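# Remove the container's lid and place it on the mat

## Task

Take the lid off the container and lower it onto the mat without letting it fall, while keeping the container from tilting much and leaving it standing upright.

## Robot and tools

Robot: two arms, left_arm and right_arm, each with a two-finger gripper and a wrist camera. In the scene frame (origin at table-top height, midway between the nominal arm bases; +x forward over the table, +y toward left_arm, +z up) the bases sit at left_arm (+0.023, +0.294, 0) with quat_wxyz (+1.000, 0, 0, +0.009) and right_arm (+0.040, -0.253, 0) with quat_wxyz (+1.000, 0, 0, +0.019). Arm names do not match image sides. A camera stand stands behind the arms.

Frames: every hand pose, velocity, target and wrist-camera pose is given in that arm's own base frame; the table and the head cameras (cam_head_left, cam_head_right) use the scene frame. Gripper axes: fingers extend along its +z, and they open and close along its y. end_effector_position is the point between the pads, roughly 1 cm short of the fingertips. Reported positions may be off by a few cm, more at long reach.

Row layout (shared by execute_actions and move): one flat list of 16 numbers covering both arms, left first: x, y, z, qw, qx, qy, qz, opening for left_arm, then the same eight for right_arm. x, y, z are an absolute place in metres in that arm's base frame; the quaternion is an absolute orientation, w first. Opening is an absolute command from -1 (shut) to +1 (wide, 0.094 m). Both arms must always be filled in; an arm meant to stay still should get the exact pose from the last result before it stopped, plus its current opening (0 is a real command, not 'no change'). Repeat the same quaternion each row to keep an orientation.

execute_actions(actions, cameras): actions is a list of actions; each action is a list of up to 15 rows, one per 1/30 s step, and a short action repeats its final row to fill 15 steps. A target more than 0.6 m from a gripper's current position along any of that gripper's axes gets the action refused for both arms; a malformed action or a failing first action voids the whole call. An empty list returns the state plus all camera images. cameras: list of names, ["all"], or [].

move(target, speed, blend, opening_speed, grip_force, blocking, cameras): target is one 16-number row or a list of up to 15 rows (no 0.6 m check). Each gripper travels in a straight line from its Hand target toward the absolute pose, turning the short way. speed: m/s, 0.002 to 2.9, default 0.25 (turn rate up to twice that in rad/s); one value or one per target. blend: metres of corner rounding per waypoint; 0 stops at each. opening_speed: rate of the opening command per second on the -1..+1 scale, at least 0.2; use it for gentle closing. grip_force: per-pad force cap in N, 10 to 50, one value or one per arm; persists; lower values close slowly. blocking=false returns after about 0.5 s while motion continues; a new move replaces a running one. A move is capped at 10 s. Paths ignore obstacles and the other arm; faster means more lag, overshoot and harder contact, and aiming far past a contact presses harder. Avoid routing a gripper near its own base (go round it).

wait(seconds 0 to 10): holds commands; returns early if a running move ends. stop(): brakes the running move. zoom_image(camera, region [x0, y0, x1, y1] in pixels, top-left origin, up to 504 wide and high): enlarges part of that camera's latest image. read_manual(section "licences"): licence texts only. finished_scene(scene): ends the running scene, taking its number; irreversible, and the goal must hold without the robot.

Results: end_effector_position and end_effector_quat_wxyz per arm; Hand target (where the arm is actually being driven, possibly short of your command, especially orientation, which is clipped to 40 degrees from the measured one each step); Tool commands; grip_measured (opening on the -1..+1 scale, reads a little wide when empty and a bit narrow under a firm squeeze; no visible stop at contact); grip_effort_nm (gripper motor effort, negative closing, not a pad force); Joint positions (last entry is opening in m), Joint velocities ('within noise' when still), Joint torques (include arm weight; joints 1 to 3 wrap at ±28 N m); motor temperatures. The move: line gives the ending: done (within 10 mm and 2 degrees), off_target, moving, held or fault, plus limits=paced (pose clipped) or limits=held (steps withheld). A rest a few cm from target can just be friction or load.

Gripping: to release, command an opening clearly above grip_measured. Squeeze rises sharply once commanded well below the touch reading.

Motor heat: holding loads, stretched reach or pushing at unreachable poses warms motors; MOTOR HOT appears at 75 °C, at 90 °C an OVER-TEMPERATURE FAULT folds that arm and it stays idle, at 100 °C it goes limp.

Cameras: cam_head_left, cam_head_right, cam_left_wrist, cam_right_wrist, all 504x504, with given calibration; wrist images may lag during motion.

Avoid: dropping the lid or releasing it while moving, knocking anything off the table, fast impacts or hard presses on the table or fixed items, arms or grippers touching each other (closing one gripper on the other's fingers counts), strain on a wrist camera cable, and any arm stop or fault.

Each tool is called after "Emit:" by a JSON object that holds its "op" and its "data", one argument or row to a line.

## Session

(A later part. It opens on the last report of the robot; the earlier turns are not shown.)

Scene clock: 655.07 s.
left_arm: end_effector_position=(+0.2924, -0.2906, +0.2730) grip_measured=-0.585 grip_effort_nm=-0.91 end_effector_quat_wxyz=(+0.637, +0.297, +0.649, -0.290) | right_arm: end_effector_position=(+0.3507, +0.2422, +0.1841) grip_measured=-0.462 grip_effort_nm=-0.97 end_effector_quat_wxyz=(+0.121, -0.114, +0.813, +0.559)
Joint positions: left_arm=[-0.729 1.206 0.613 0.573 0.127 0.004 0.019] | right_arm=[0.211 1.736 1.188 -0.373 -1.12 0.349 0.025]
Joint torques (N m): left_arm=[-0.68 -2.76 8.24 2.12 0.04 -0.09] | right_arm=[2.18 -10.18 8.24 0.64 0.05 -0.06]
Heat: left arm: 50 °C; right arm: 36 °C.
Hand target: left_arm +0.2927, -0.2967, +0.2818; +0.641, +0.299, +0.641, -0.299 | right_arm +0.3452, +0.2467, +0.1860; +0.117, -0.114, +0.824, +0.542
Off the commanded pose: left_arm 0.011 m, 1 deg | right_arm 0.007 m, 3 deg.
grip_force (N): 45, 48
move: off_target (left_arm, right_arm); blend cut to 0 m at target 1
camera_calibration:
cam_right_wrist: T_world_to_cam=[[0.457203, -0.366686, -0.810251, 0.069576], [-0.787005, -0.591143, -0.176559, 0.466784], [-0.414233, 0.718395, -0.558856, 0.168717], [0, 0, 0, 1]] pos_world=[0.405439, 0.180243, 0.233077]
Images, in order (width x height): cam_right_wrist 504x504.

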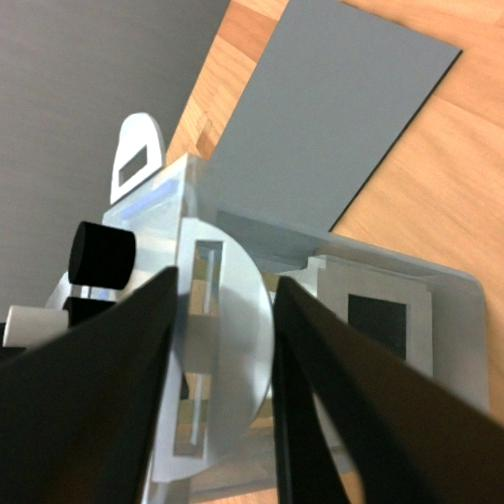

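Emit:
{"op": "move", "data": {
  "target": [
    [0.293,-0.297,0.282,0.6409,0.2988,0.6409,-0.2988,-0.8,0.3455,0.247,0.186,0.1151,-0.1151,0.8252,0.5408,-0.05],
    [0.293,-0.297,0.282,0.6409,0.2988,0.6409,-0.2988,-0.8,0.345,0.246,0.188,0,0,0.7071,0.7071,-0.05],
    [0.293,-0.297,0.282,0.6409,0.2988,0.6409,-0.2988,-0.8,0.348,0.243,0.24,0,0,0.7071,0.7071,-0.2],
    [0.293,-0.297,0.282,0.6409,0.2988,0.6409,-0.2988,-0.8,0.354,0.235,0.242,0,0,0.7071,0.7071,-0.2]
  ],
  "speed": 0.12,
  "blend": [0,0,0.005,0],
  "cameras": ["cam_right_wrist","cam_left_wrist"]
}}

Scene clock: 668.20 s.
left_arm: end_effector_position=(+0.2917, -0.2912, +0.2736) grip_measured=-0.585 grip_effort_nm=-0.91 end_effector_quat_wxyz=(+0.637, +0.299, +0.648, -0.292) | right_arm: end_effector_position=(+0.3507, +0.2383, +0.2073) grip_measured=-0.198 grip_effort_nm=-0.11 end_effector_quat_wxyz=(-0.044, +0.044, +0.713, +0.699)
Joint positions: left_arm=[-0.729 1.206 0.613 0.575 0.132 0.004 0.019] | right_arm=[0.161 1.825 0.925 0.777 -1.409 1.574 0.038]
Joint torques (N m): left_arm=[-0.77 -2.88 8.24 2.08 0 -0.08] | right_arm=[-0.83 -13.11 9.58 1.61 -0.19 -0.14]
Heat: left arm: 51 °C; right arm: 36 °C.
Hand target: left_arm +0.2927, -0.2967, +0.2819; +0.641, +0.299, +0.641, -0.299 | right_arm +0.3525, +0.2349, +0.2412; +0.000, +0.000, +0.708, +0.707
Off the commanded pose: left_arm 0.010 m, 1 deg | right_arm 0.035 m, 7 deg.
grip_force (N): 45, 48
move: off_target (right_arm); blend cut to 0 m at target 3; target 3's new opening was sent with right_arm's hand 0.038 m and 7 deg from that target
camera_calibration:
cam_left_wrist: T_world_to_cam=[[-0.767544, -0.628847, 0.124208, 0.000485101], [-0.431145, 0.363086, -0.826004, 0.475022], [0.474332, -0.687546, -0.549809, -0.0911837], [0, 0, 0, 1]] pos_world=[0.248427, -0.234862, 0.342176]
cam_right_wrist: T_world_to_cam=[[0.026899, -0.0500405, -0.998385, 0.201434], [-0.837532, -0.546368, 0.00481954, 0.437985], [-0.545726, 0.836049, -0.0566073, 0.0985608], [0, 0, 0, 1]] pos_world=[0.415196, 0.166979, 0.204577]
Images, in order (width x height): cam_left_wrist 504x504, cam_right_wrist 504x504.

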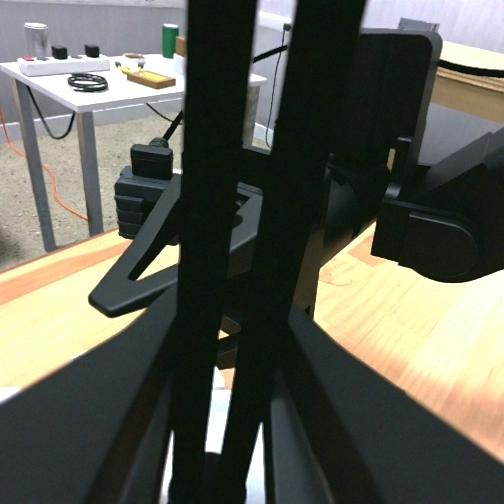

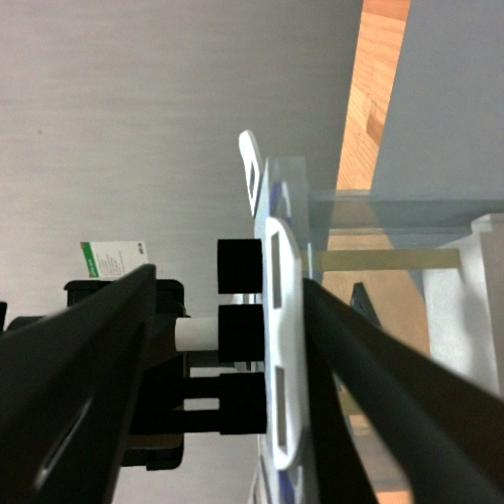

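Emit:
{"op": "move", "data": {
  "target": [
    [0.293,-0.297,0.282,0.6409,0.2988,0.6409,-0.2988,-0.8,0.354,0.165,0.235,0,0,0.7071,0.7071,-0.2],
    [0.293,-0.297,0.282,0.7018,0.0862,0.7018,-0.0862,-0.8,0.30,0.08,0.15,0.5495,-0.445,0.5495,0.445,1.0],
    [0.293,-0.297,0.282,0.7018,0.0862,0.7018,-0.0862,-0.8,0.268,0.160,0.092,0.5495,-0.445,0.5495,0.445,1.0]
  ],
  "speed": [0.15,0.3,0.25],
  "blend": [0.02,0.02,0],
  "cameras": ["cam_right_wrist","cam_head_right","cam_left_wrist"]
}}

Scene clock: 692.97 s.
left_arm: end_effector_position=(+0.2908, -0.2942, +0.2719) grip_measured=-0.585 grip_effort_nm=-0.91 end_effector_quat_wxyz=(+0.694, +0.095, +0.708, -0.090) | right_arm: end_effector_position=(+0.2687, +0.1587, +0.0924) grip_measured=+0.998 grip_effort_nm=0.14 end_effector_quat_wxyz=(+0.530, -0.438, +0.565, +0.455)
Joint positions: left_arm=[-1.134 1.387 0.739 0.615 -0.871 -0.022 0.019] | right_arm=[-0.081 1.995 0.325 1.483 -1.448 -0.135 0.094]
Joint torques (N m): left_arm=[-0.54 -4.38 8.18 1.97 -0.27 0.17] | right_arm=[0.49 -4.64 2.3 2.03 0 -0.09]
Heat: left arm: 52 °C; right arm: 36 °C.
Hand target: left_arm +0.2927, -0.2968, +0.2819; +0.701, +0.086, +0.702, -0.087 | right_arm +0.2680, +0.1599, +0.0921; +0.543, -0.450, +0.554, +0.442
Off the commanded pose: left_arm 0.011 m, 2 deg | right_arm 0.002 m, 3 deg.
grip_force (N): 45, 48
move: off_target (left_arm, right_arm); blend cut to 0 m at target 2; target 2's new opening was sent with right_arm's hand 0.004 m and 9 deg from that target
camera_calibration:
cam_left_wrist: T_world_to_cam=[[-0.278789, -0.952472, 0.122779, -0.238808], [-0.563596, 0.0587523, -0.823959, 0.42276], [0.777584, -0.298908, -0.553188, -0.0666636], [0, 0, 0, 1]] pos_world=[0.223525, -0.272222, 0.34078]
cam_right_wrist: T_world_to_cam=[[0.968582, -0.22699, 0.101611, -0.241612], [-0.0465871, -0.566948, -0.822435, 0.193574], [0.244293, 0.791862, -0.55971, -0.0449952], [0, 0, 0, 1]] pos_world=[0.254032, 0.0905329, 0.158568]
Images, in order (width x height): cam_head_right 504x504, cam_left_wrist 504x504, cam_right_wrist 504x504.

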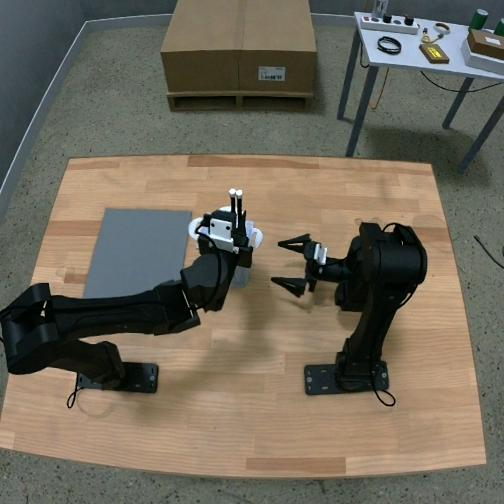

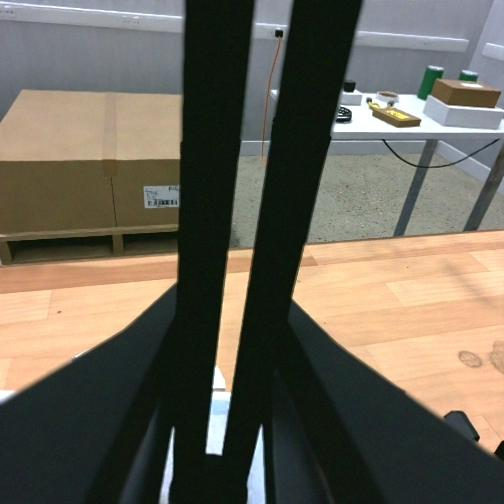

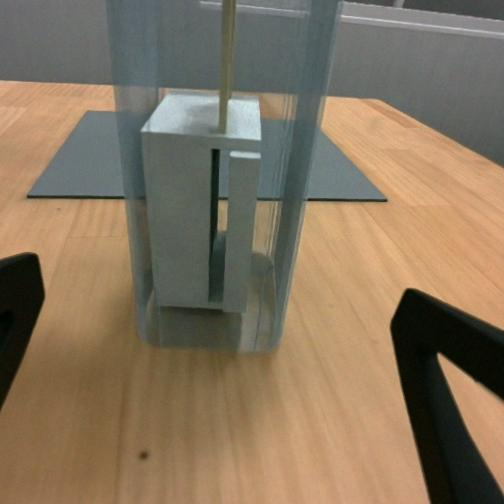

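Emit:
{"op": "move", "data": {
  "target": [
    [0.293,-0.297,0.282,0.7018,0.0862,0.7018,-0.0862,-0.8,0.285,0.222,0.088,0.5495,-0.445,0.5495,0.445,1.0]
  ],
  "speed": 0.12,
  "cameras": ["cam_right_wrist"]
}}

Scene clock: 704.33 s.
left_arm: end_effector_position=(+0.2908, -0.2942, +0.2719) grip_measured=-0.585 grip_effort_nm=-0.91 end_effector_quat_wxyz=(+0.694, +0.095, +0.708, -0.090) | right_arm: end_effector_position=(+0.2793, +0.2196, +0.0819) grip_measured=+0.998 grip_effort_nm=0.14 end_effector_quat_wxyz=(+0.517, -0.447, +0.575, +0.450)
Joint positions: left_arm=[-1.134 1.387 0.739 0.615 -0.871 -0.022 0.019] | right_arm=[0.17 2.041 0.387 1.485 -1.201 -0.103 0.094]
Joint torques (N m): left_arm=[-0.5 -4.3 8.34 1.93 -0.26 0.15] | right_arm=[0.53 -5.42 4.4 2.29 0.01 0.11]
Heat: left arm: 50 °C; right arm: 37 °C.
Hand target: left_arm +0.2927, -0.2968, +0.2819; +0.701, +0.086, +0.702, -0.087 | right_arm +0.2846, +0.2218, +0.0882; +0.537, -0.456, +0.558, +0.439
Off the commanded pose: left_arm 0.011 m, 2 deg | right_arm 0.009 m, 5 deg.
joint sent to its limit (right arm) — joint 4 (wrist pitch), upper limit. The joint targets still meet the commanded pose.
grip_force (N): 45, 48
move: off_target (left_arm, right_arm)
camera_calibration:
cam_right_wrist: T_world_to_cam=[[0.971365, -0.216395, 0.0980948, -0.239929], [-0.0521939, -0.59714, -0.800437, 0.226309], [0.231787, 0.772397, -0.591335, -0.0913521], [0, 0, 0, 1]] pos_world=[0.266045, 0.153779, 0.150662]
Images, in order (width x height): cam_right_wrist 504x504.

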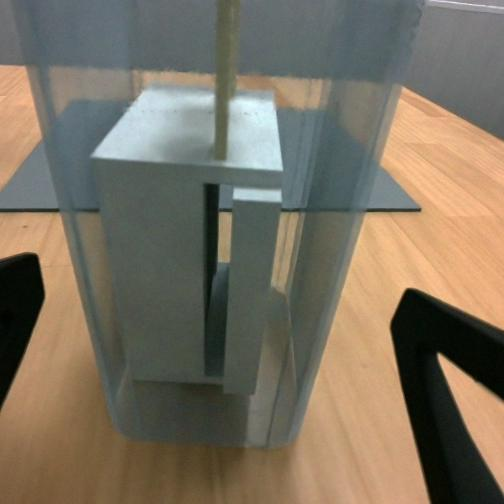

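Emit:
{"op": "move", "data": {
  "target": [
    [0.293,-0.297,0.282,0.7018,0.0862,0.7018,-0.0862,-0.8,0.290,0.252,0.098,0.5495,-0.445,0.5495,0.445,1.0]
  ],
  "speed": 0.1,
  "cameras": ["cam_right_wrist"]
}}

Scene clock: 713.10 s.
left_arm: end_effector_position=(+0.2908, -0.2942, +0.2719) grip_measured=-0.585 grip_effort_nm=-0.91 end_effector_quat_wxyz=(+0.694, +0.095, +0.708, -0.090) | right_arm: end_effector_position=(+0.2840, +0.2488, +0.0869) grip_measured=+0.998 grip_effort_nm=0.14 end_effector_quat_wxyz=(+0.517, -0.444, +0.577, +0.451)
Joint positions: left_arm=[-1.134 1.387 0.739 0.615 -0.871 -0.022 0.019] | right_arm=[0.279 2.041 0.427 1.485 -1.09 -0.052 0.094]
Joint torques (N m): left_arm=[-0.55 -4.25 8.25 1.93 -0.25 0.2] | right_arm=[0.62 -6.56 4.74 2.3 0.06 0.1]
Heat: left arm: 50 °C; right arm: 37 °C.
Hand target: left_arm +0.2927, -0.2968, +0.2819; +0.701, +0.086, +0.702, -0.087 | right_arm +0.2894, +0.2518, +0.0982; +0.542, -0.451, +0.555, +0.441
Off the commanded pose: left_arm 0.011 m, 2 deg | right_arm 0.013 m, 5 deg.
joint sent to its limit (right arm) — joint 4 (wrist pitch), upper limit. The joint targets still meet the commanded pose.
grip_force (N): 45, 48
move: off_target (left_arm, right_arm)
camera_calibration:
cam_right_wrist: T_world_to_cam=[[0.971125, -0.220405, 0.0913079, -0.23695], [-0.0594753, -0.594314, -0.802031, 0.249494], [0.231037, 0.773442, -0.590262, -0.112121], [0, 0, 0, 1]] pos_world=[0.270852, 0.182772, 0.155556]
Images, in order (width x height): cam_right_wrist 504x504.

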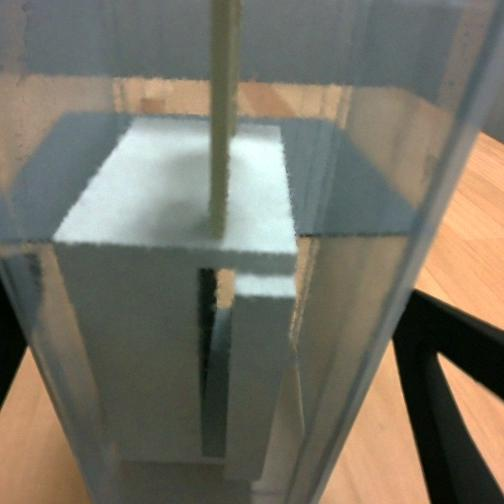

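Emit:
{"op": "move", "data": {
  "target": [
    [0.293,-0.297,0.282,0.7018,0.0862,0.7018,-0.0862,-0.8,0.288,0.2515,0.098,0.5495,-0.445,0.5495,0.445,0.1]
  ],
  "speed": 0.1,
  "grip_force": [48,45],
  "opening_speed": 0.6,
  "cameras": ["cam_right_wrist","cam_head_left"]
}}

Scene clock: 719.20 s.
left_arm: end_effector_position=(+0.2910, -0.2933, +0.2721) grip_measured=-0.587 grip_effort_nm=-0.97 end_effector_quat_wxyz=(+0.694, +0.093, +0.708, -0.089) | right_arm: end_effector_position=(+0.2822, +0.2501, +0.0870) grip_measured=+0.703 grip_effort_nm=-0.91 end_effector_quat_wxyz=(+0.515, -0.446, +0.575, +0.453)
Joint positions: left_arm=[-1.134 1.387 0.739 0.615 -0.877 -0.022 0.019] | right_arm=[0.283 2.041 0.427 1.485 -1.094 -0.052 0.08]
Joint torques (N m): left_arm=[-0.59 -4.31 8.29 1.93 -0.22 0.19] | right_arm=[0.18 -6.89 4.23 2.33 0.1 0.06]
Heat: left arm: 50 °C; right arm: 37 °C.
Hand target: left_arm +0.2927, -0.2968, +0.2819; +0.701, +0.086, +0.702, -0.087 | right_arm +0.2876, +0.2513, +0.0982; +0.542, -0.452, +0.555, +0.441
Off the commanded pose: left_arm 0.011 m, 1 deg | right_arm 0.013 m, 5 deg.
joint sent to its limit (right arm) — joint 4 (wrist pitch), upper limit. The joint targets still meet the commanded pose.
grip_force (N): 48, 45
move: off_target (left_arm, right_arm)
camera_calibration:
cam_right_wrist: T_world_to_cam=[[0.972946, -0.212333, 0.0910496, -0.237465], [-0.0546509, -0.594442, -0.802279, 0.248981], [0.224474, 0.775599, -0.589964, -0.111393], [0, 0, 0, 1]] pos_world=[0.269653, 0.183979, 0.155656]
Images, in order (width x height): cam_head_left 504x504, cam_right_wrist 504x504.

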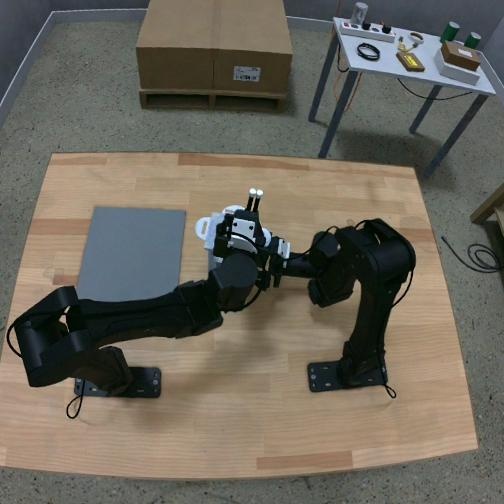

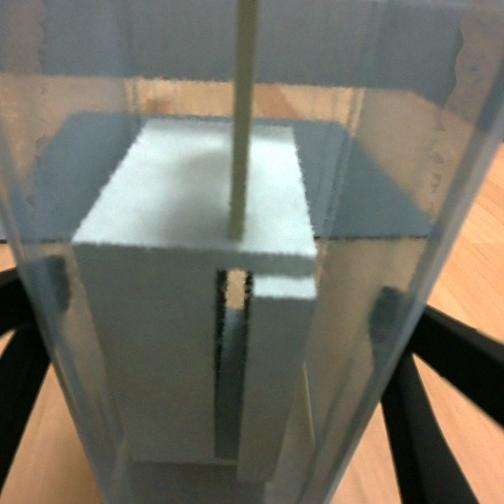

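Emit:
{"op": "move", "data": {
  "target": [
    [0.293,-0.297,0.315,0.7291,0.1126,0.6726,-0.0574,-0.8,0.288,0.2515,0.098,0.5495,-0.445,0.5495,0.445,0.1]
  ],
  "speed": 0.06,
  "cameras": ["cam_right_wrist","cam_left_wrist"]
}}

Scene clock: 736.67 s.
left_arm: end_effector_position=(+0.2887, -0.3033, +0.2876) grip_measured=-0.587 grip_effort_nm=-0.96 end_effector_quat_wxyz=(+0.705, +0.127, +0.693, -0.079) | right_arm: end_effector_position=(+0.2823, +0.2501, +0.0870) grip_measured=+0.702 grip_effort_nm=-0.91 end_effector_quat_wxyz=(+0.515, -0.446, +0.575, +0.453)
Joint positions: left_arm=[-1.142 1.387 0.77 0.628 -0.848 0.078 0.019] | right_arm=[0.283 2.041 0.427 1.485 -1.094 -0.052 0.08]
Joint torques (N m): left_arm=[0.17 -6.37 9.06 2.15 -0.44 0.86] | right_arm=[0.14 -6.89 4.18 2.3 0.07 0.05]
Heat: left arm: 49 °C; right arm: 38 °C.
Hand target: left_arm +0.2921, -0.2962, +0.3141; +0.726, +0.112, +0.676, -0.059 | right_arm +0.2876, +0.2513, +0.0982; +0.542, -0.452, +0.555, +0.441
Off the commanded pose: left_arm 0.028 m, 5 deg | right_arm 0.012 m, 5 deg.
joint sent to its limit (right arm) — joint 4 (wrist pitch), upper limit. The joint targets still meet the commanded pose.
grip_force (N): 48, 45
move: off_target (left_arm, right_arm)
camera_calibration:
cam_left_wrist: T_world_to_cam=[[-0.312878, -0.948123, 0.0563021, -0.219664], [-0.522194, 0.122202, -0.844026, 0.448089], [0.79336, -0.293478, -0.533339, -0.0676862], [0, 0, 0, 1]] pos_world=[0.218961, -0.28289, 0.354467]
cam_right_wrist: T_world_to_cam=[[0.972866, -0.212692, 0.0910764, -0.237382], [-0.0548516, -0.594435, -0.802271, 0.249033], [0.224775, 0.775506, -0.589971, -0.111455], [0, 0, 0, 1]] pos_world=[0.269653, 0.183979, 0.155656]
Images, in order (width x height): cam_left_wrist 504x504, cam_right_wrist 504x504.

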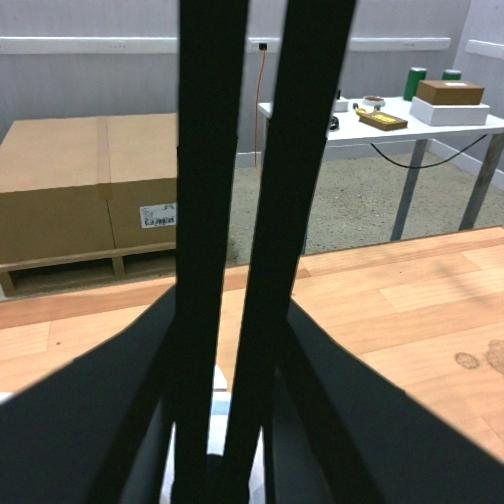

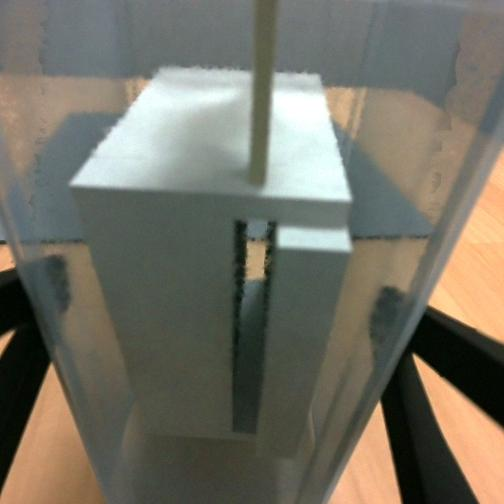

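Emit:
{"op": "move", "data": {
  "target": [
    [0.293,-0.294,0.36,0.7207,0.0899,0.6825,-0.0821,-0.8,0.288,0.2515,0.098,0.5495,-0.445,0.5495,0.445,0.1]
  ],
  "speed": 0.08,
  "cameras": ["cam_right_wrist"]
}}

Scene clock: 750.83 s.
left_arm: end_effector_position=(+0.2928, -0.3096, +0.3143) grip_measured=-0.587 grip_effort_nm=-0.97 end_effector_quat_wxyz=(+0.693, +0.130, +0.705, -0.071) | right_arm: end_effector_position=(+0.2827, +0.2500, +0.0869) grip_measured=+0.702 grip_effort_nm=-0.91 end_effector_quat_wxyz=(+0.516, -0.445, +0.576, +0.452)
Joint positions: left_arm=[-1.142 1.376 0.916 0.416 -0.858 0.046 0.019] | right_arm=[0.283 2.041 0.427 1.485 -1.091 -0.052 0.08]
Joint torques (N m): left_arm=[0.53 -11.03 9.62 2.04 -0.36 0.25] | right_arm=[0.25 -6.86 4.23 2.3 0.07 0.05]
Heat: left arm: 51 °C; right arm: 38 °C.
Hand target: left_arm +0.2922, -0.2928, +0.3582; +0.720, +0.090, +0.683, -0.082 | right_arm +0.2876, +0.2513, +0.0981; +0.542, -0.452, +0.555, +0.441
Off the commanded pose: left_arm 0.048 m, 6 deg | right_arm 0.012 m, 5 deg.
joint sent to its limit (right arm) — joint 4 (wrist pitch), upper limit. The joint targets still meet the commanded pose.
grip_force (N): 48, 45
move: off_target (left_arm, right_arm)
camera_calibration:
cam_right_wrist: T_world_to_cam=[[0.972292, -0.215238, 0.09122, -0.237073], [-0.0563624, -0.594539, -0.802089, 0.249446], [0.226874, 0.774723, -0.590197, -0.111908], [0, 0, 0, 1]] pos_world=[0.269952, 0.183977, 0.155656]
Images, in order (width x height): cam_right_wrist 504x504.

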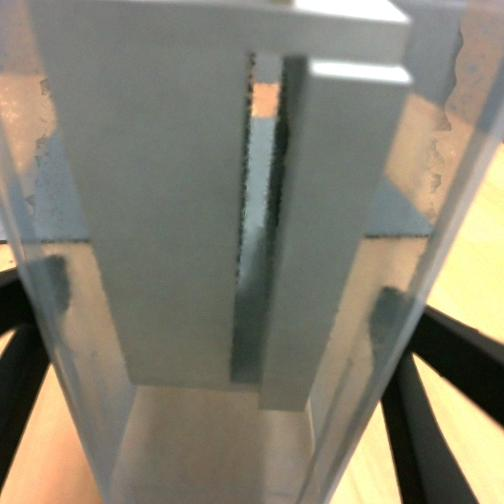

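Emit:
{"op": "move", "data": {
  "target": [
    [0.285,-0.275,0.372,0.7207,0.0899,0.6825,-0.0821,-0.8,0.288,0.2515,0.098,0.5495,-0.445,0.5495,0.445,0.1]
  ],
  "speed": 0.08,
  "cameras": ["cam_right_wrist","cam_head_right"]
}}

Emit:
{"op": "zoom_image", "data": {
  "camera": "cam_head_right",
  "region": [160, 130, 310, 300]
}}

Scene clock: 762.97 s.
left_arm: end_effector_position=(+0.2846, -0.2947, +0.3361) grip_measured=-0.587 grip_effort_nm=-0.97 end_effector_quat_wxyz=(+0.698, +0.116, +0.701, -0.091) | right_arm: end_effector_position=(+0.2828, +0.2500, +0.0869) grip_measured=+0.702 grip_effort_nm=-0.91 end_effector_quat_wxyz=(+0.516, -0.445, +0.576, +0.452)
Joint positions: left_arm=[-1.142 1.289 0.916 0.359 -0.847 0.024 0.019] | right_arm=[0.283 2.041 0.427 1.485 -1.091 -0.052 0.08]
Joint torques (N m): left_arm=[0.81 -9.88 9.09 1.84 -0.44 0.54] | right_arm=[0.21 -6.87 4.16 2.3 0.06 0.07]
Heat: left arm: 51 °C; right arm: 38 °C.
Hand target: left_arm +0.2846, -0.2747, +0.3706; +0.720, +0.089, +0.684, -0.083 | right_arm +0.2877, +0.2513, +0.0981; +0.542, -0.452, +0.555, +0.441
Off the commanded pose: left_arm 0.041 m, 5 deg | right_arm 0.012 m, 5 deg.
joint sent to its limit (right arm) — joint 4 (wrist pitch), upper limit. The joint targets still meet the commanded pose.
grip_force (N): 48, 45
move: off_target (left_arm, right_arm)
camera_calibration:
cam_right_wrist: T_world_to_cam=[[0.972212, -0.215585, 0.0912488, -0.236983], [-0.0565729, -0.594595, -0.802033, 0.249424], [0.227162, 0.774584, -0.590269, -0.112008], [0, 0, 0, 1]] pos_world=[0.269952, 0.183976, 0.155556]
Images, in order (width x height): cam_head_right 504x504, cam_right_wrist 504x504.

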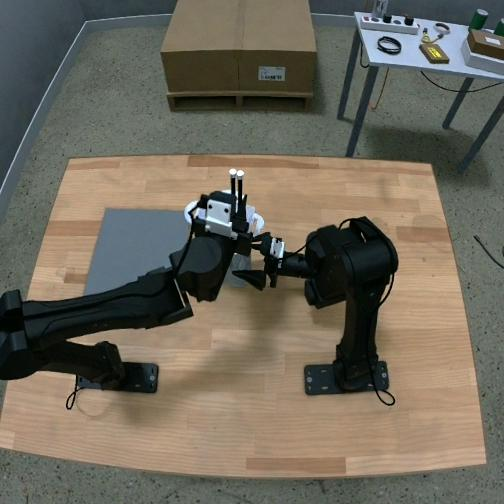

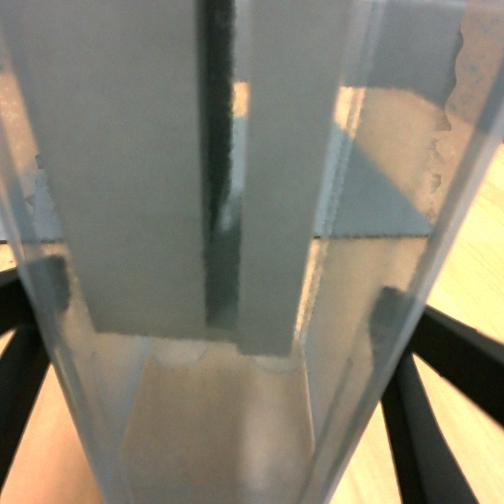

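Scaled by 2.965 from the camera's 504x504 image, which has a finer 720x720 frame.

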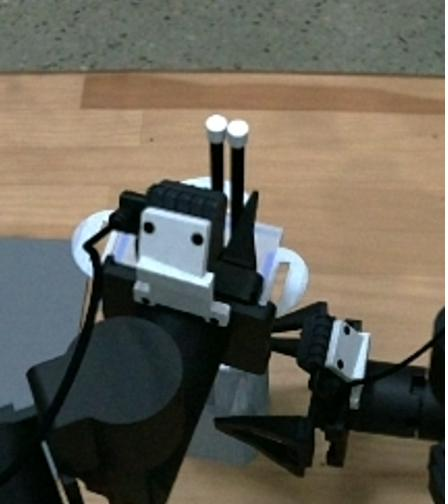

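Emit:
{"op": "move", "data": {
  "target": [
    [0.291,-0.274,0.42,0.7207,0.0899,0.6825,-0.0821,-0.8,0.288,0.2515,0.098,0.5495,-0.445,0.5495,0.445,0.1]
  ],
  "speed": 0.08,
  "cameras": ["cam_right_wrist"]
}}

Scene clock: 770.50 s.
left_arm: end_effector_position=(+0.2893, -0.2946, +0.3835) grip_measured=-0.587 grip_effort_nm=-0.97 end_effector_quat_wxyz=(+0.697, +0.117, +0.702, -0.091) | right_arm: end_effector_position=(+0.2828, +0.2500, +0.0869) grip_measured=+0.702 grip_effort_nm=-0.91 end_effector_quat_wxyz=(+0.516, -0.445, +0.576, +0.452)
Joint positions: left_arm=[-1.125 1.289 1.107 0.164 -0.83 0.022 0.019] | right_arm=[0.283 2.041 0.427 1.485 -1.091 -0.052 0.08]
Joint torques (N m): left_arm=[1.36 -8.65 9.73 1.91 -0.36 0.53] | right_arm=[0.27 -6.87 4.15 2.31 0.05 0.07]
Heat: left arm: 51 °C; right arm: 39 °C.
Hand target: left_arm +0.2900, -0.2732, +0.4186; +0.720, +0.089, +0.684, -0.082 | right_arm +0.2877, +0.2513, +0.0981; +0.542, -0.452, +0.555, +0.441
Off the commanded pose: left_arm 0.042 m, 5 deg | right_arm 0.012 m, 5 deg.
joint sent to its limit (right arm) — joint 4 (wrist pitch), upper limit. The joint targets still meet the commanded pose.
grip_force (N): 48, 45
move: off_target (left_arm, right_arm)
camera_calibration:
cam_right_wrist: T_world_to_cam=[[0.972212, -0.215585, 0.0912488, -0.236983], [-0.0565729, -0.594595, -0.802033, 0.249424], [0.227162, 0.774584, -0.590269, -0.112008], [0, 0, 0, 1]] pos_world=[0.269952, 0.183976, 0.155556]
Images, in order (width x height): cam_right_wrist 504x504.

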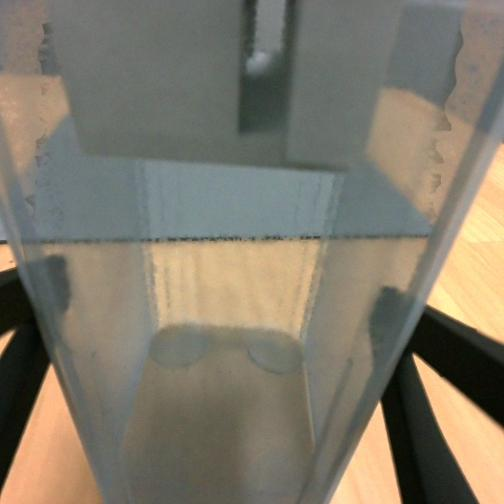

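Emit:
{"op": "move", "data": {
  "target": [
    [0.294,-0.272,0.525,0.7207,0.0899,0.6825,-0.0821,-0.8,0.288,0.2515,0.098,0.5495,-0.445,0.5495,0.445,0.1]
  ],
  "speed": 0.1,
  "cameras": ["cam_right_wrist","cam_head_right"]
}}

Emit:
{"op": "zoom_image", "data": {
  "camera": "cam_head_right",
  "region": [150, 100, 310, 300]
}}

Scene clock: 778.50 s.
left_arm: end_effector_position=(+0.2931, -0.2773, +0.4979) grip_measured=-0.587 grip_effort_nm=-0.97 end_effector_quat_wxyz=(+0.701, +0.116, +0.701, -0.064) | right_arm: end_effector_position=(+0.2828, +0.2500, +0.0869) grip_measured=+0.702 grip_effort_nm=-0.91 end_effector_quat_wxyz=(+0.516, -0.445, +0.576, +0.452)
Joint positions: left_arm=[-1.102 1.379 1.649 -0.284 -0.847 0.062 0.019] | right_arm=[0.283 2.041 0.427 1.485 -1.091 -0.052 0.08]
Joint torques (N m): left_arm=[0.55 -5.05 8.83 2.34 -0.08 0.13] | right_arm=[0.21 -6.91 4.08 2.35 0.08 0.08]
Heat: left arm: 51 °C; right arm: 39 °C.
Hand target: left_arm +0.2927, -0.2705, +0.5239; +0.720, +0.090, +0.683, -0.082 | right_arm +0.2877, +0.2513, +0.0981; +0.542, -0.452, +0.555, +0.441
Off the commanded pose: left_arm 0.028 m, 5 deg | right_arm 0.012 m, 5 deg.
joint sent to its limit (right arm) — joint 4 (wrist pitch), upper limit. The joint targets still meet the commanded pose.
grip_force (N): 48, 45
move: off_target (left_arm, right_arm)
camera_calibration:
cam_right_wrist: T_world_to_cam=[[0.972212, -0.215585, 0.0912488, -0.236983], [-0.0565729, -0.594595, -0.802033, 0.249424], [0.227162, 0.774584, -0.590269, -0.112008], [0, 0, 0, 1]] pos_world=[0.269952, 0.183976, 0.155556]
Images, in order (width x height): cam_head_right 504x504, cam_right_wrist 504x504.

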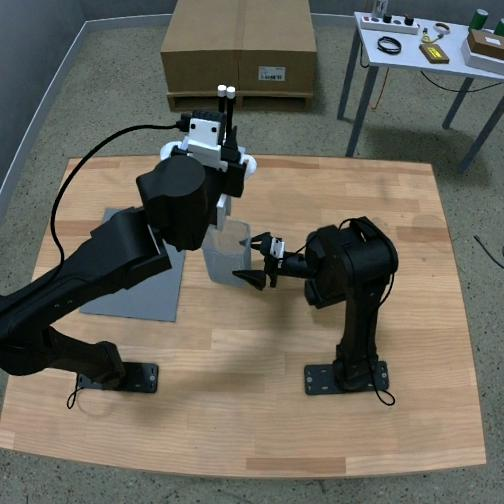

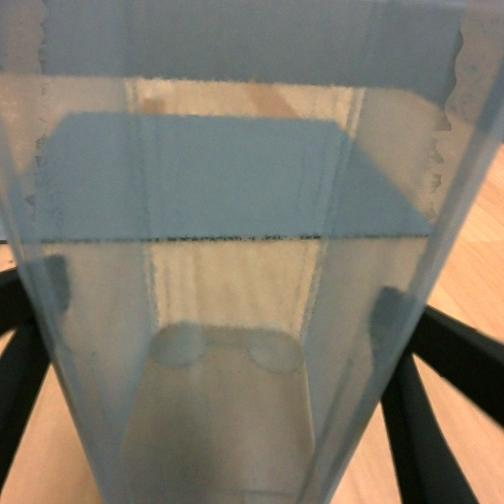

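Scaled by 2.520 from the camera's 504x504 image, which has a finer 720x720 frame.

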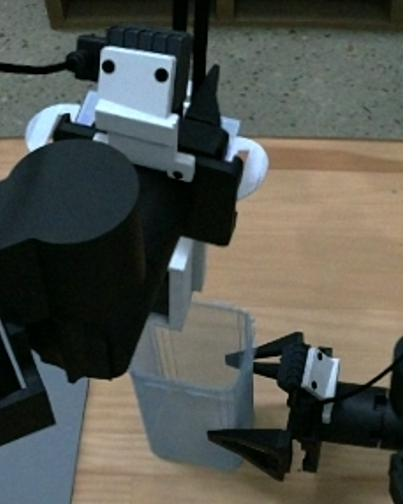

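Emit:
{"op": "move", "data": {
  "target": [
    [0.315,-0.17,0.52,0.6994,0.1743,0.6726,-0.1744,-0.8,0.288,0.2515,0.098,0.5495,-0.445,0.5495,0.445,0.1],
    [0.325,-0.062,0.50,0.6692,0.2204,0.6588,-0.2636,-0.8,0.288,0.2515,0.098,0.5495,-0.445,0.5495,0.445,0.1],
    [0.325,-0.062,0.32,0.6692,0.2204,0.6588,-0.2636,-0.8,0.288,0.2515,0.098,0.5495,-0.445,0.5495,0.445,0.1]
  ],
  "speed": [0.2,0.2,0.12],
  "blend": [0.03,0.03,0],
  "cameras": ["cam_left_wrist","cam_head_right","cam_head_left"]
}}

Emit:
{"op": "zoom_image", "data": {
  "camera": "cam_head_right",
  "region": [60, 130, 220, 290]
}}

Scene clock: 806.03 s.
left_arm: end_effector_position=(+0.3312, -0.0587, +0.2936) grip_measured=-0.587 grip_effort_nm=-0.97 end_effector_quat_wxyz=(+0.635, +0.192, +0.694, -0.279) | right_arm: end_effector_position=(+0.2828, +0.2500, +0.0869) grip_measured=+0.702 grip_effort_nm=-0.91 end_effector_quat_wxyz=(+0.516, -0.445, +0.576, +0.452)
Joint positions: left_arm=[0.275 1.01 0.622 0.322 0.958 -0.091 0.019] | right_arm=[0.283 2.041 0.427 1.485 -1.091 -0.052 0.08]
Joint torques (N m): left_arm=[-0.18 -5.2 6.75 2.52 0.13 -0.14] | right_arm=[0.23 -6.89 4.1 2.31 0.07 0.07]
Motor temperatures (°C): left_arm=[25 31 35 52 27 24 30] | right_arm=[28 32 34 40 26 28 28]
Heat: left arm: 52 °C; right arm: 40 °C.
Hand target: left_arm +0.3241, -0.0624, +0.3193; +0.668, +0.221, +0.660, -0.263 | right_arm +0.2877, +0.2513, +0.0981; +0.542, -0.452, +0.555, +0.441
Off the commanded pose: left_arm 0.027 m, 7 deg | right_arm 0.012 m, 5 deg.
joint sent to its limit (right arm) — joint 4 (wrist pitch), upper limit. The joint targets still meet the commanded pose.
grip_force (N): 48, 45
move: off_target (left_arm, right_arm)
camera_calibration:
cam_left_wrist: T_world_to_cam=[[-0.619665, -0.737479, 0.268589, 0.0768282], [-0.577663, 0.196869, -0.792179, 0.452968], [0.531338, -0.64604, -0.548007, 0.0438691], [0, 0, 0, 1]] pos_world=[0.285961, -0.00417508, 0.362237]
Images, in order (width x height): cam_head_left 504x504, cam_head_right 504x504, cam_left_wrist 504x504.

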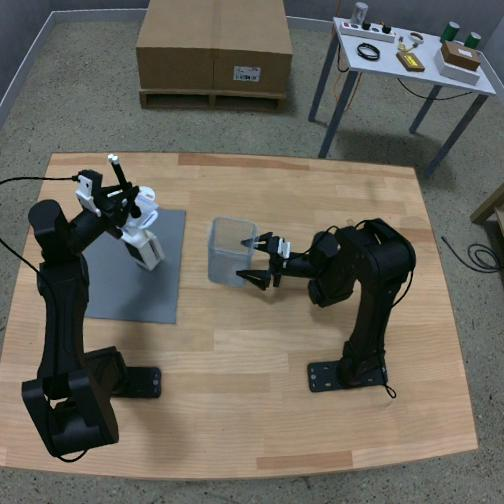

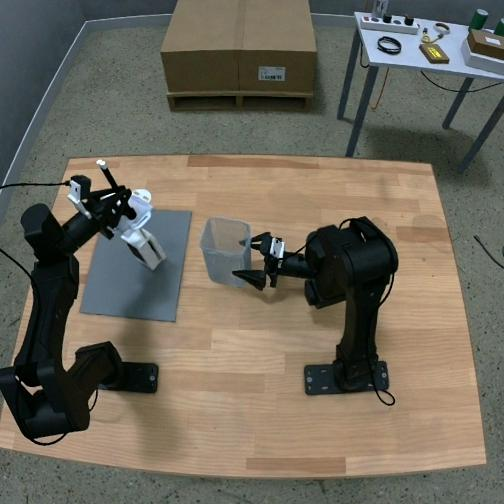

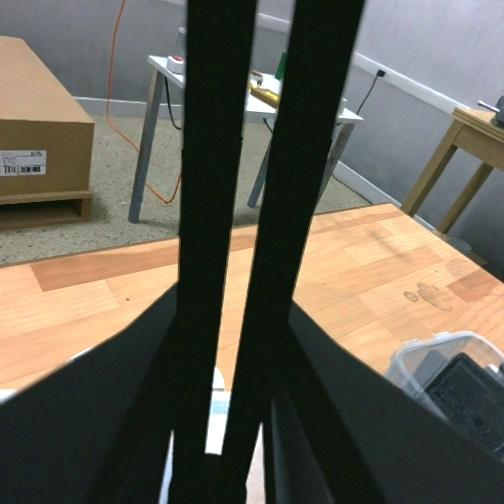

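Scaled by 3.150 from the camera's 504x504 image, which has a finer 720x720 frame.

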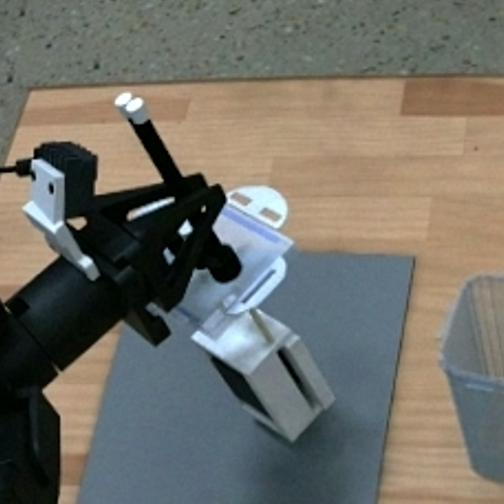

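Emit:
{"op": "move", "data": {
  "target": [
    [0.325,-0.062,0.305,0.6851,0.2534,0.6434,-0.2292,-0.8,0.288,0.2515,0.098,0.5495,-0.445,0.5495,0.445,0.1]
  ],
  "speed": 0.1,
  "cameras": ["cam_head_right","cam_head_left"]
}}

Emit:
{"op": "zoom_image", "data": {
  "camera": "cam_head_right",
  "region": [60, 130, 220, 290]
}}

Scene clock: 814.33 s.
left_arm: end_effector_position=(+0.3286, -0.0595, +0.2815) grip_measured=-0.587 grip_effort_nm=-0.96 end_effector_quat_wxyz=(+0.651, +0.223, +0.681, -0.250) | right_arm: end_effector_position=(+0.2828, +0.2500, +0.0869) grip_measured=+0.702 grip_effort_nm=-0.91 end_effector_quat_wxyz=(+0.516, -0.445, +0.576, +0.452)
Joint positions: left_arm=[0.275 1.01 0.559 0.405 0.958 -0.013 0.019] | right_arm=[0.283 2.041 0.427 1.485 -1.091 -0.052 0.08]
Joint torques (N m): left_arm=[-0.21 -3.92 6.69 2.57 0.12 0.11] | right_arm=[0.18 -6.86 4.18 2.32 0.06 0.07]
Heat: left arm: 53 °C; right arm: 40 °C.
Hand target: left_arm +0.3240, -0.0623, +0.3045; +0.683, +0.254, +0.646, -0.228 | right_arm +0.2877, +0.2513, +0.0981; +0.542, -0.452, +0.555, +0.441
Off the commanded pose: left_arm 0.024 m, 7 deg | right_arm 0.012 m, 5 deg.
joint sent to its limit (right arm) — joint 4 (wrist pitch), upper limit. The joint targets still meet the commanded pose.
grip_force (N): 48, 45
move: off_target (left_arm, right_arm)
Images, in order (width x height): cam_head_left 504x504, cam_head_right 504x504.

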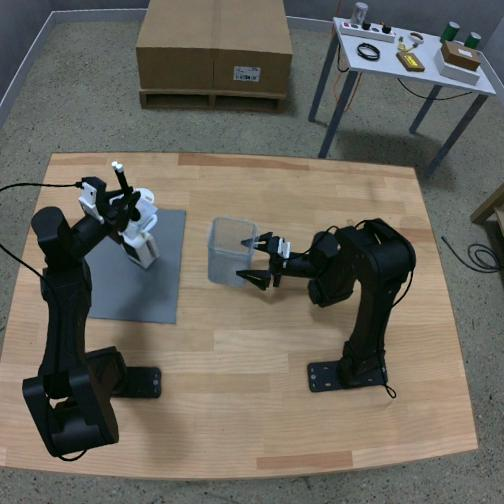

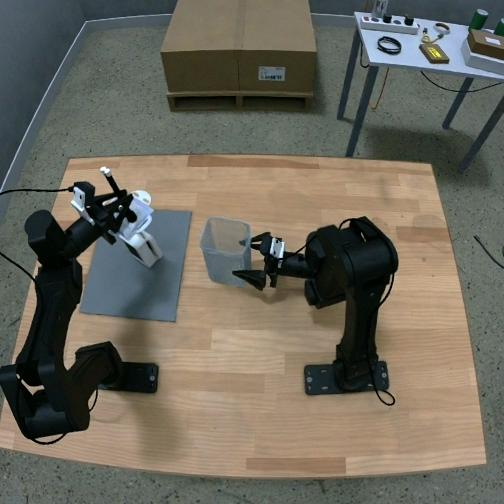

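Scaled by 3.150 from the camera's 504x504 image, which has a finer 720x720 frame.

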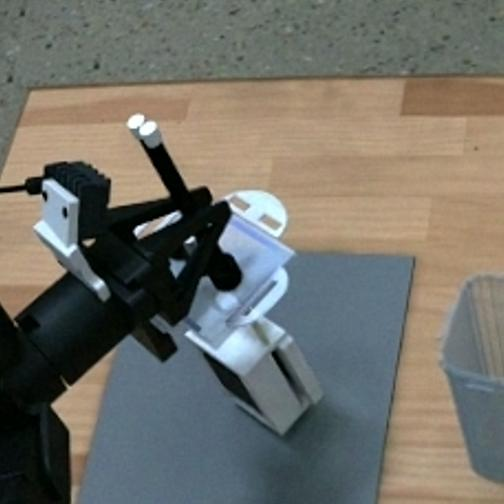

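Emit:
{"op": "move", "data": {
  "target": [
    [0.325,-0.062,0.293,0.6908,0.2702,0.6365,-0.2112,-0.8,0.288,0.2515,0.098,0.5495,-0.445,0.5495,0.445,0.1]
  ],
  "speed": 0.06,
  "cameras": ["cam_head_left"]
}}

Emit:
{"op": "zoom_image", "data": {
  "camera": "cam_head_left",
  "region": [60, 130, 220, 290]
}}

Scene clock: 824.73 s.
left_arm: end_effector_position=(+0.3263, -0.0602, +0.2723) grip_measured=-0.587 grip_effort_nm=-0.97 end_effector_quat_wxyz=(+0.659, +0.241, +0.673, -0.233) | right_arm: end_effector_position=(+0.2828, +0.2500, +0.0869) grip_measured=+0.702 grip_effort_nm=-0.91 end_effector_quat_wxyz=(+0.516, -0.445, +0.576, +0.452)
Joint positions: left_arm=[0.275 1.01 0.517 0.454 0.959 0.036 0.019] | right_arm=[0.283 2.041 0.427 1.485 -1.091 -0.052 0.08]
Joint torques (N m): left_arm=[-0.13 -2.65 6.67 2.61 0.1 0.14] | right_arm=[0.25 -6.97 4.16 2.31 0.08 0.06]
Heat: left arm: 54 °C; right arm: 40 °C.
Hand target: left_arm +0.3240, -0.0622, +0.2926; +0.689, +0.271, +0.639, -0.210 | right_arm +0.2877, +0.2513, +0.0981; +0.542, -0.452, +0.555, +0.441
Off the commanded pose: left_arm 0.021 m, 7 deg | right_arm 0.012 m, 5 deg.
joint sent to its limit (right arm) — joint 4 (wrist pitch), upper limit. The joint targets still meet the commanded pose.
grip_force (N): 48, 45
move: off_target (left_arm, right_arm)
Images, in order (width x height): cam_head_left 504x504.

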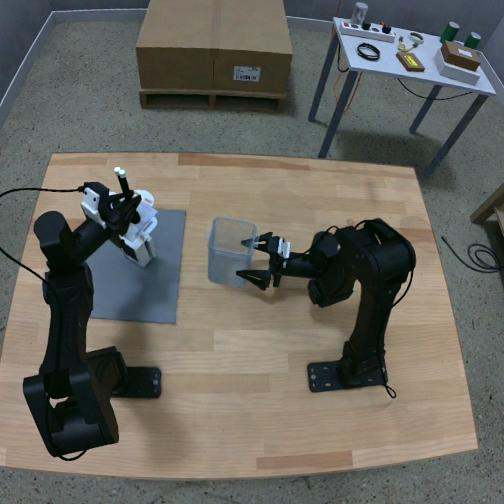

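Scaled by 3.150 from the camera's 504x504 image, which has a finer 720x720 frame.

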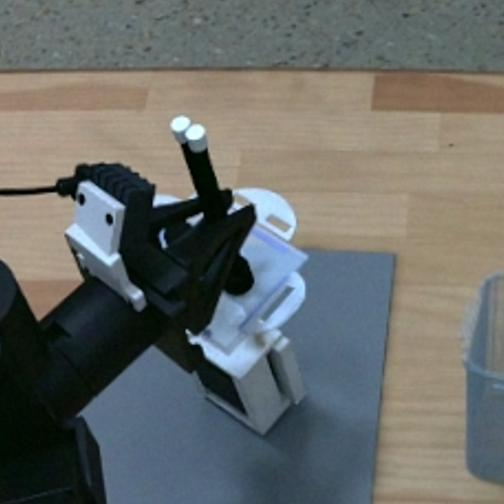

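Emit:
{"op": "move", "data": {
  "target": [
    [0.325,-0.062,0.283,0.6908,0.2702,0.6365,-0.2112,-0.8,0.288,0.2515,0.098,0.5495,-0.445,0.5495,0.445,0.1]
  ],
  "speed": 0.04
}}

Emit:
{"op": "move", "data": {
  "target": [
    [0.325,-0.062,0.273,0.6908,0.2702,0.6365,-0.2112,-0.8,0.288,0.2515,0.098,0.5495,-0.445,0.5495,0.445,0.1]
  ],
  "speed": 0.04
}}

Scene clock: 833.33 s.
left_arm: end_effector_position=(+0.3252, -0.0607, +0.2638) grip_measured=-0.587 grip_effort_nm=-0.96 end_effector_quat_wxyz=(+0.661, +0.244, +0.671, -0.231) | right_arm: end_effector_position=(+0.2828, +0.2500, +0.0869) grip_measured=+0.702 grip_effort_nm=-0.92 end_effector_quat_wxyz=(+0.516, -0.445, +0.576, +0.452)
Joint positions: left_arm=[0.275 1.018 0.483 0.5 0.96 0.041 0.019] | right_arm=[0.283 2.041 0.427 1.485 -1.091 -0.052 0.08]
Joint torques (N m): left_arm=[-0.14 -2.26 6.56 2.62 0.11 0.09] | right_arm=[0.16 -6.86 4.16 2.32 0.06 0.06]
Motor temperatures (°C): left_arm=[25 30 33 55 27 24 30] | right_arm=[28 32 34 40 26 28 29]
Heat: left arm: 55 °C; right arm: 40 °C.
Hand target: left_arm +0.3240, -0.0621, +0.2827; +0.689, +0.271, +0.639, -0.210 | right_arm +0.2877, +0.2513, +0.0981; +0.542, -0.452, +0.555, +0.441
Off the commanded pose: left_arm 0.019 m, 6 deg | right_arm 0.012 m, 5 deg.
joint sent to its limit (right arm) — joint 4 (wrist pitch), upper limit. The joint targets still meet the commanded pose.
grip_force (N): 48, 45
move: off_target (left_arm, right_arm)

Scene clock: 834.37 s.
left_arm: end_effector_position=(+0.3247, -0.0617, +0.2611) grip_measured=-0.587 grip_effort_nm=-0.97 end_effector_quat_wxyz=(+0.669, +0.252, +0.661, -0.228) | right_arm: end_effector_position=(+0.2828, +0.2500, +0.0869) grip_measured=+0.702 grip_effort_nm=-0.91 end_effector_quat_wxyz=(+0.516, -0.445, +0.576, +0.452)
Joint positions: left_arm=[0.275 1.036 0.455 0.579 0.969 0.038 0.019] | right_arm=[0.283 2.041 0.427 1.485 -1.091 -0.052 0.08]
Joint torques (N m): left_arm=[-0.18 -2.04 5.98 2.49 0 0.09] | right_arm=[0.25 -6.95 4.15 2.34 0.06 0.05]
Motor temperatures (°C): left_arm=[25 30 33 55 27 24 30] | right_arm=[28 32 34 40 26 28 29]
Heat: left arm: 55 °C; right arm: 40 °C.
Hand target: left_arm +0.3245, -0.0621, +0.2730; +0.689, +0.271, +0.638, -0.210 | right_arm +0.2877, +0.2513, +0.0981; +0.542, -0.452, +0.555, +0.441
Off the commanded pose: left_arm 0.012 m, 5 deg | right_arm 0.012 m, 5 deg.
joint sent to its limit (right arm) — joint 4 (wrist pitch), upper limit. The joint targets still meet the commanded pose.
grip_force (N): 48, 45
move: off_target (left_arm, right_arm)

Emit:
{"op": "move", "data": {
  "target": [0.325,-0.062,0.268,0.6735,0.2580,0.6550,-0.2253,-0.8,0.288,0.2515,0.098,0.5495,-0.445,0.5495,0.445,0.1],
  "speed": 0.03,
  "cameras": ["cam_head_left","cam_right_wrist"]
}}

Scene clock: 860.43 s.
left_arm: end_effector_position=(+0.3245, -0.0620, +0.2600) grip_measured=-0.587 grip_effort_nm=-0.96 end_effector_quat_wxyz=(+0.667, +0.252, +0.662, -0.230) | right_arm: end_effector_position=(+0.2828, +0.2500, +0.0869) grip_measured=+0.702 grip_effort_nm=-0.92 end_effector_quat_wxyz=(+0.516, -0.445, +0.576, +0.452)
Joint positions: left_arm=[0.275 1.036 0.454 0.575 0.97 0.037 0.019] | right_arm=[0.283 2.041 0.427 1.485 -1.091 -0.052 0.08]
Joint torques (N m): left_arm=[-0.05 -2.37 7.3 1.74 0 -0.02] | right_arm=[0.16 -6.82 4.12 2.3 0.06 0.07]
Motor temperatures (°C): left_arm=[25 29 33 58 27 24 30] | right_arm=[28 32 34 41 26 28 29]
Heat: left arm: 58 °C; right arm: 41 °C.
Hand target: left_arm +0.3249, -0.0620, +0.2678; +0.673, +0.258, +0.655, -0.225 | right_arm +0.2877, +0.2513, +0.0981; +0.542, -0.452, +0.555, +0.441
Off the commanded pose: left_arm 0.008 m, 1 deg | right_arm 0.012 m, 5 deg.
joint sent to its limit (right arm) — joint 4 (wrist pitch), upper limit. The joint targets still meet the commanded pose.
grip_force (N): 48, 45
move: off_target (right_arm)
camera_calibration:
cam_right_wrist: T_world_to_cam=[[0.972212, -0.215585, 0.0912488, -0.236983], [-0.0565729, -0.594595, -0.802033, 0.249424], [0.227162, 0.774584, -0.590269, -0.112008], [0, 0, 0, 1]] pos_world=[0.269952, 0.183976, 0.155556]
Images, in order (width x height): cam_head_left 504x504, cam_right_wrist 504x504.

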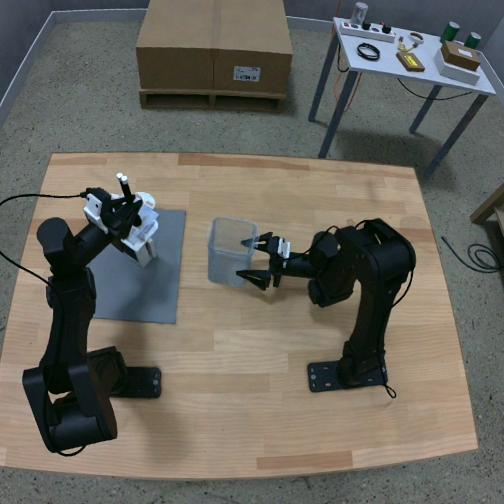

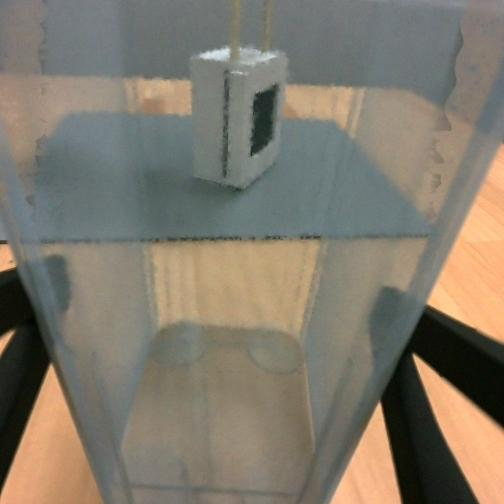

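Emit:
{"op": "move", "data": {
  "target": [0.325,-0.062,0.260,0.6658,0.2545,0.6623,-0.2297,-0.8,0.288,0.2515,0.098,0.5495,-0.445,0.5495,0.445,0.1],
  "speed": 0.03,
  "cameras": ["cam_right_wrist"]
}}

Emit:
{"op": "zoom_image", "data": {
  "camera": "cam_right_wrist",
  "region": [150, 20, 330, 200]
}}

Scene clock: 867.53 s.
left_arm: end_effector_position=(+0.3244, -0.0621, +0.2598) grip_measured=-0.587 grip_effort_nm=-0.97 end_effector_quat_wxyz=(+0.667, +0.252, +0.662, -0.230) | right_arm: end_effector_position=(+0.2828, +0.2500, +0.0869) grip_measured=+0.702 grip_effort_nm=-0.92 end_effector_quat_wxyz=(+0.516, -0.445, +0.576, +0.452)
Joint positions: left_arm=[0.275 1.036 0.454 0.574 0.971 0.037 0.019] | right_arm=[0.283 2.041 0.427 1.485 -1.091 -0.052 0.08]
Joint torques (N m): left_arm=[-0.03 -1.7 6.49 1.62 0.02 0.05] | right_arm=[0.29 -6.97 4.22 2.34 0.06 0.08]
Motor temperatures (°C): left_arm=[25 29 33 56 27 24 30] | right_arm=[28 32 34 41 26 28 29]
Heat: left arm: 56 °C; right arm: 41 °C.
Hand target: left_arm +0.3250, -0.0619, +0.2599; +0.666, +0.254, +0.663, -0.230 | right_arm +0.2877, +0.2513, +0.0981; +0.542, -0.452, +0.555, +0.441
Off the commanded pose: left_arm 0.001 m, 0 deg | right_arm 0.012 m, 5 deg.
joint sent to its limit (right arm) — joint 4 (wrist pitch), upper limit. The joint targets still meet the commanded pose.
grip_force (N): 48, 45
move: off_target (right_arm)
camera_calibration:
cam_right_wrist: T_world_to_cam=[[0.972212, -0.215585, 0.0912488, -0.236983], [-0.0565729, -0.594595, -0.802033, 0.249424], [0.227162, 0.774584, -0.590269, -0.112008], [0, 0, 0, 1]] pos_world=[0.269952, 0.183976, 0.155556]
Images, in order (width x height): cam_right_wrist 504x504.

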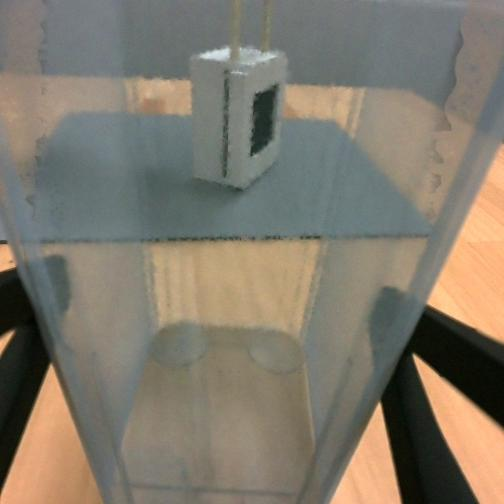

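Scaled by 2.800 from the camera's 504x504 image, which has a finer 720x720 frame.

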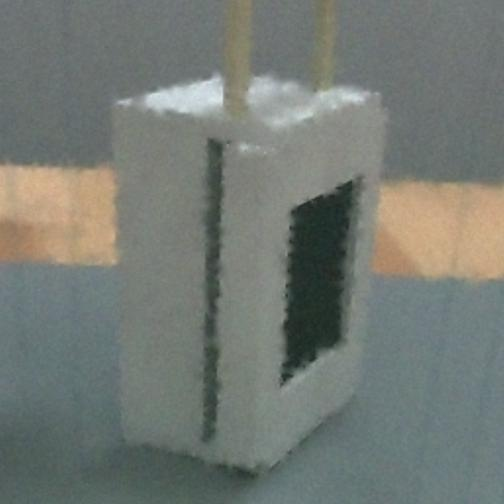

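Emit:
{"op": "move", "data": {
  "target": [0.325,-0.062,0.252,0.6658,0.2545,0.6623,-0.2297,-0.8,0.288,0.2515,0.098,0.5495,-0.445,0.5495,0.445,0.1],
  "speed": 0.03
}}

Scene clock: 872.77 s.
left_arm: end_effector_position=(+0.3243, -0.0626, +0.2597) grip_measured=-0.587 grip_effort_nm=-0.96 end_effector_quat_wxyz=(+0.669, +0.255, +0.659, -0.230) | right_arm: end_effector_position=(+0.2828, +0.2500, +0.0869) grip_measured=+0.702 grip_effort_nm=-0.91 end_effector_quat_wxyz=(+0.516, -0.445, +0.576, +0.452)
Joint positions: left_arm=[0.275 1.042 0.449 0.596 0.975 0.035 0.019] | right_arm=[0.283 2.041 0.427 1.485 -1.091 -0.052 0.08]
Joint torques (N m): left_arm=[0.02 -1.06 4.97 1.83 -0.05 0.1] | right_arm=[0.17 -6.87 4.18 2.34 0.07 0.08]
Motor temperatures (°C): left_arm=[25 29 33 55 27 24 30] | right_arm=[28 32 34 41 26 28 29]
Heat: left arm: 55 °C; right arm: 41 °C.
Hand target: left_arm +0.3249, -0.0620, +0.2521; +0.666, +0.255, +0.663, -0.230 | right_arm +0.2877, +0.2513, +0.0981; +0.542, -0.452, +0.555, +0.441
Off the commanded pose: left_arm 0.008 m, 1 deg | right_arm 0.012 m, 5 deg.
joint sent to its limit (right arm) — joint 4 (wrist pitch), upper limit. The joint targets still meet the commanded pose.
grip_force (N): 48, 45
move: off_target (right_arm)


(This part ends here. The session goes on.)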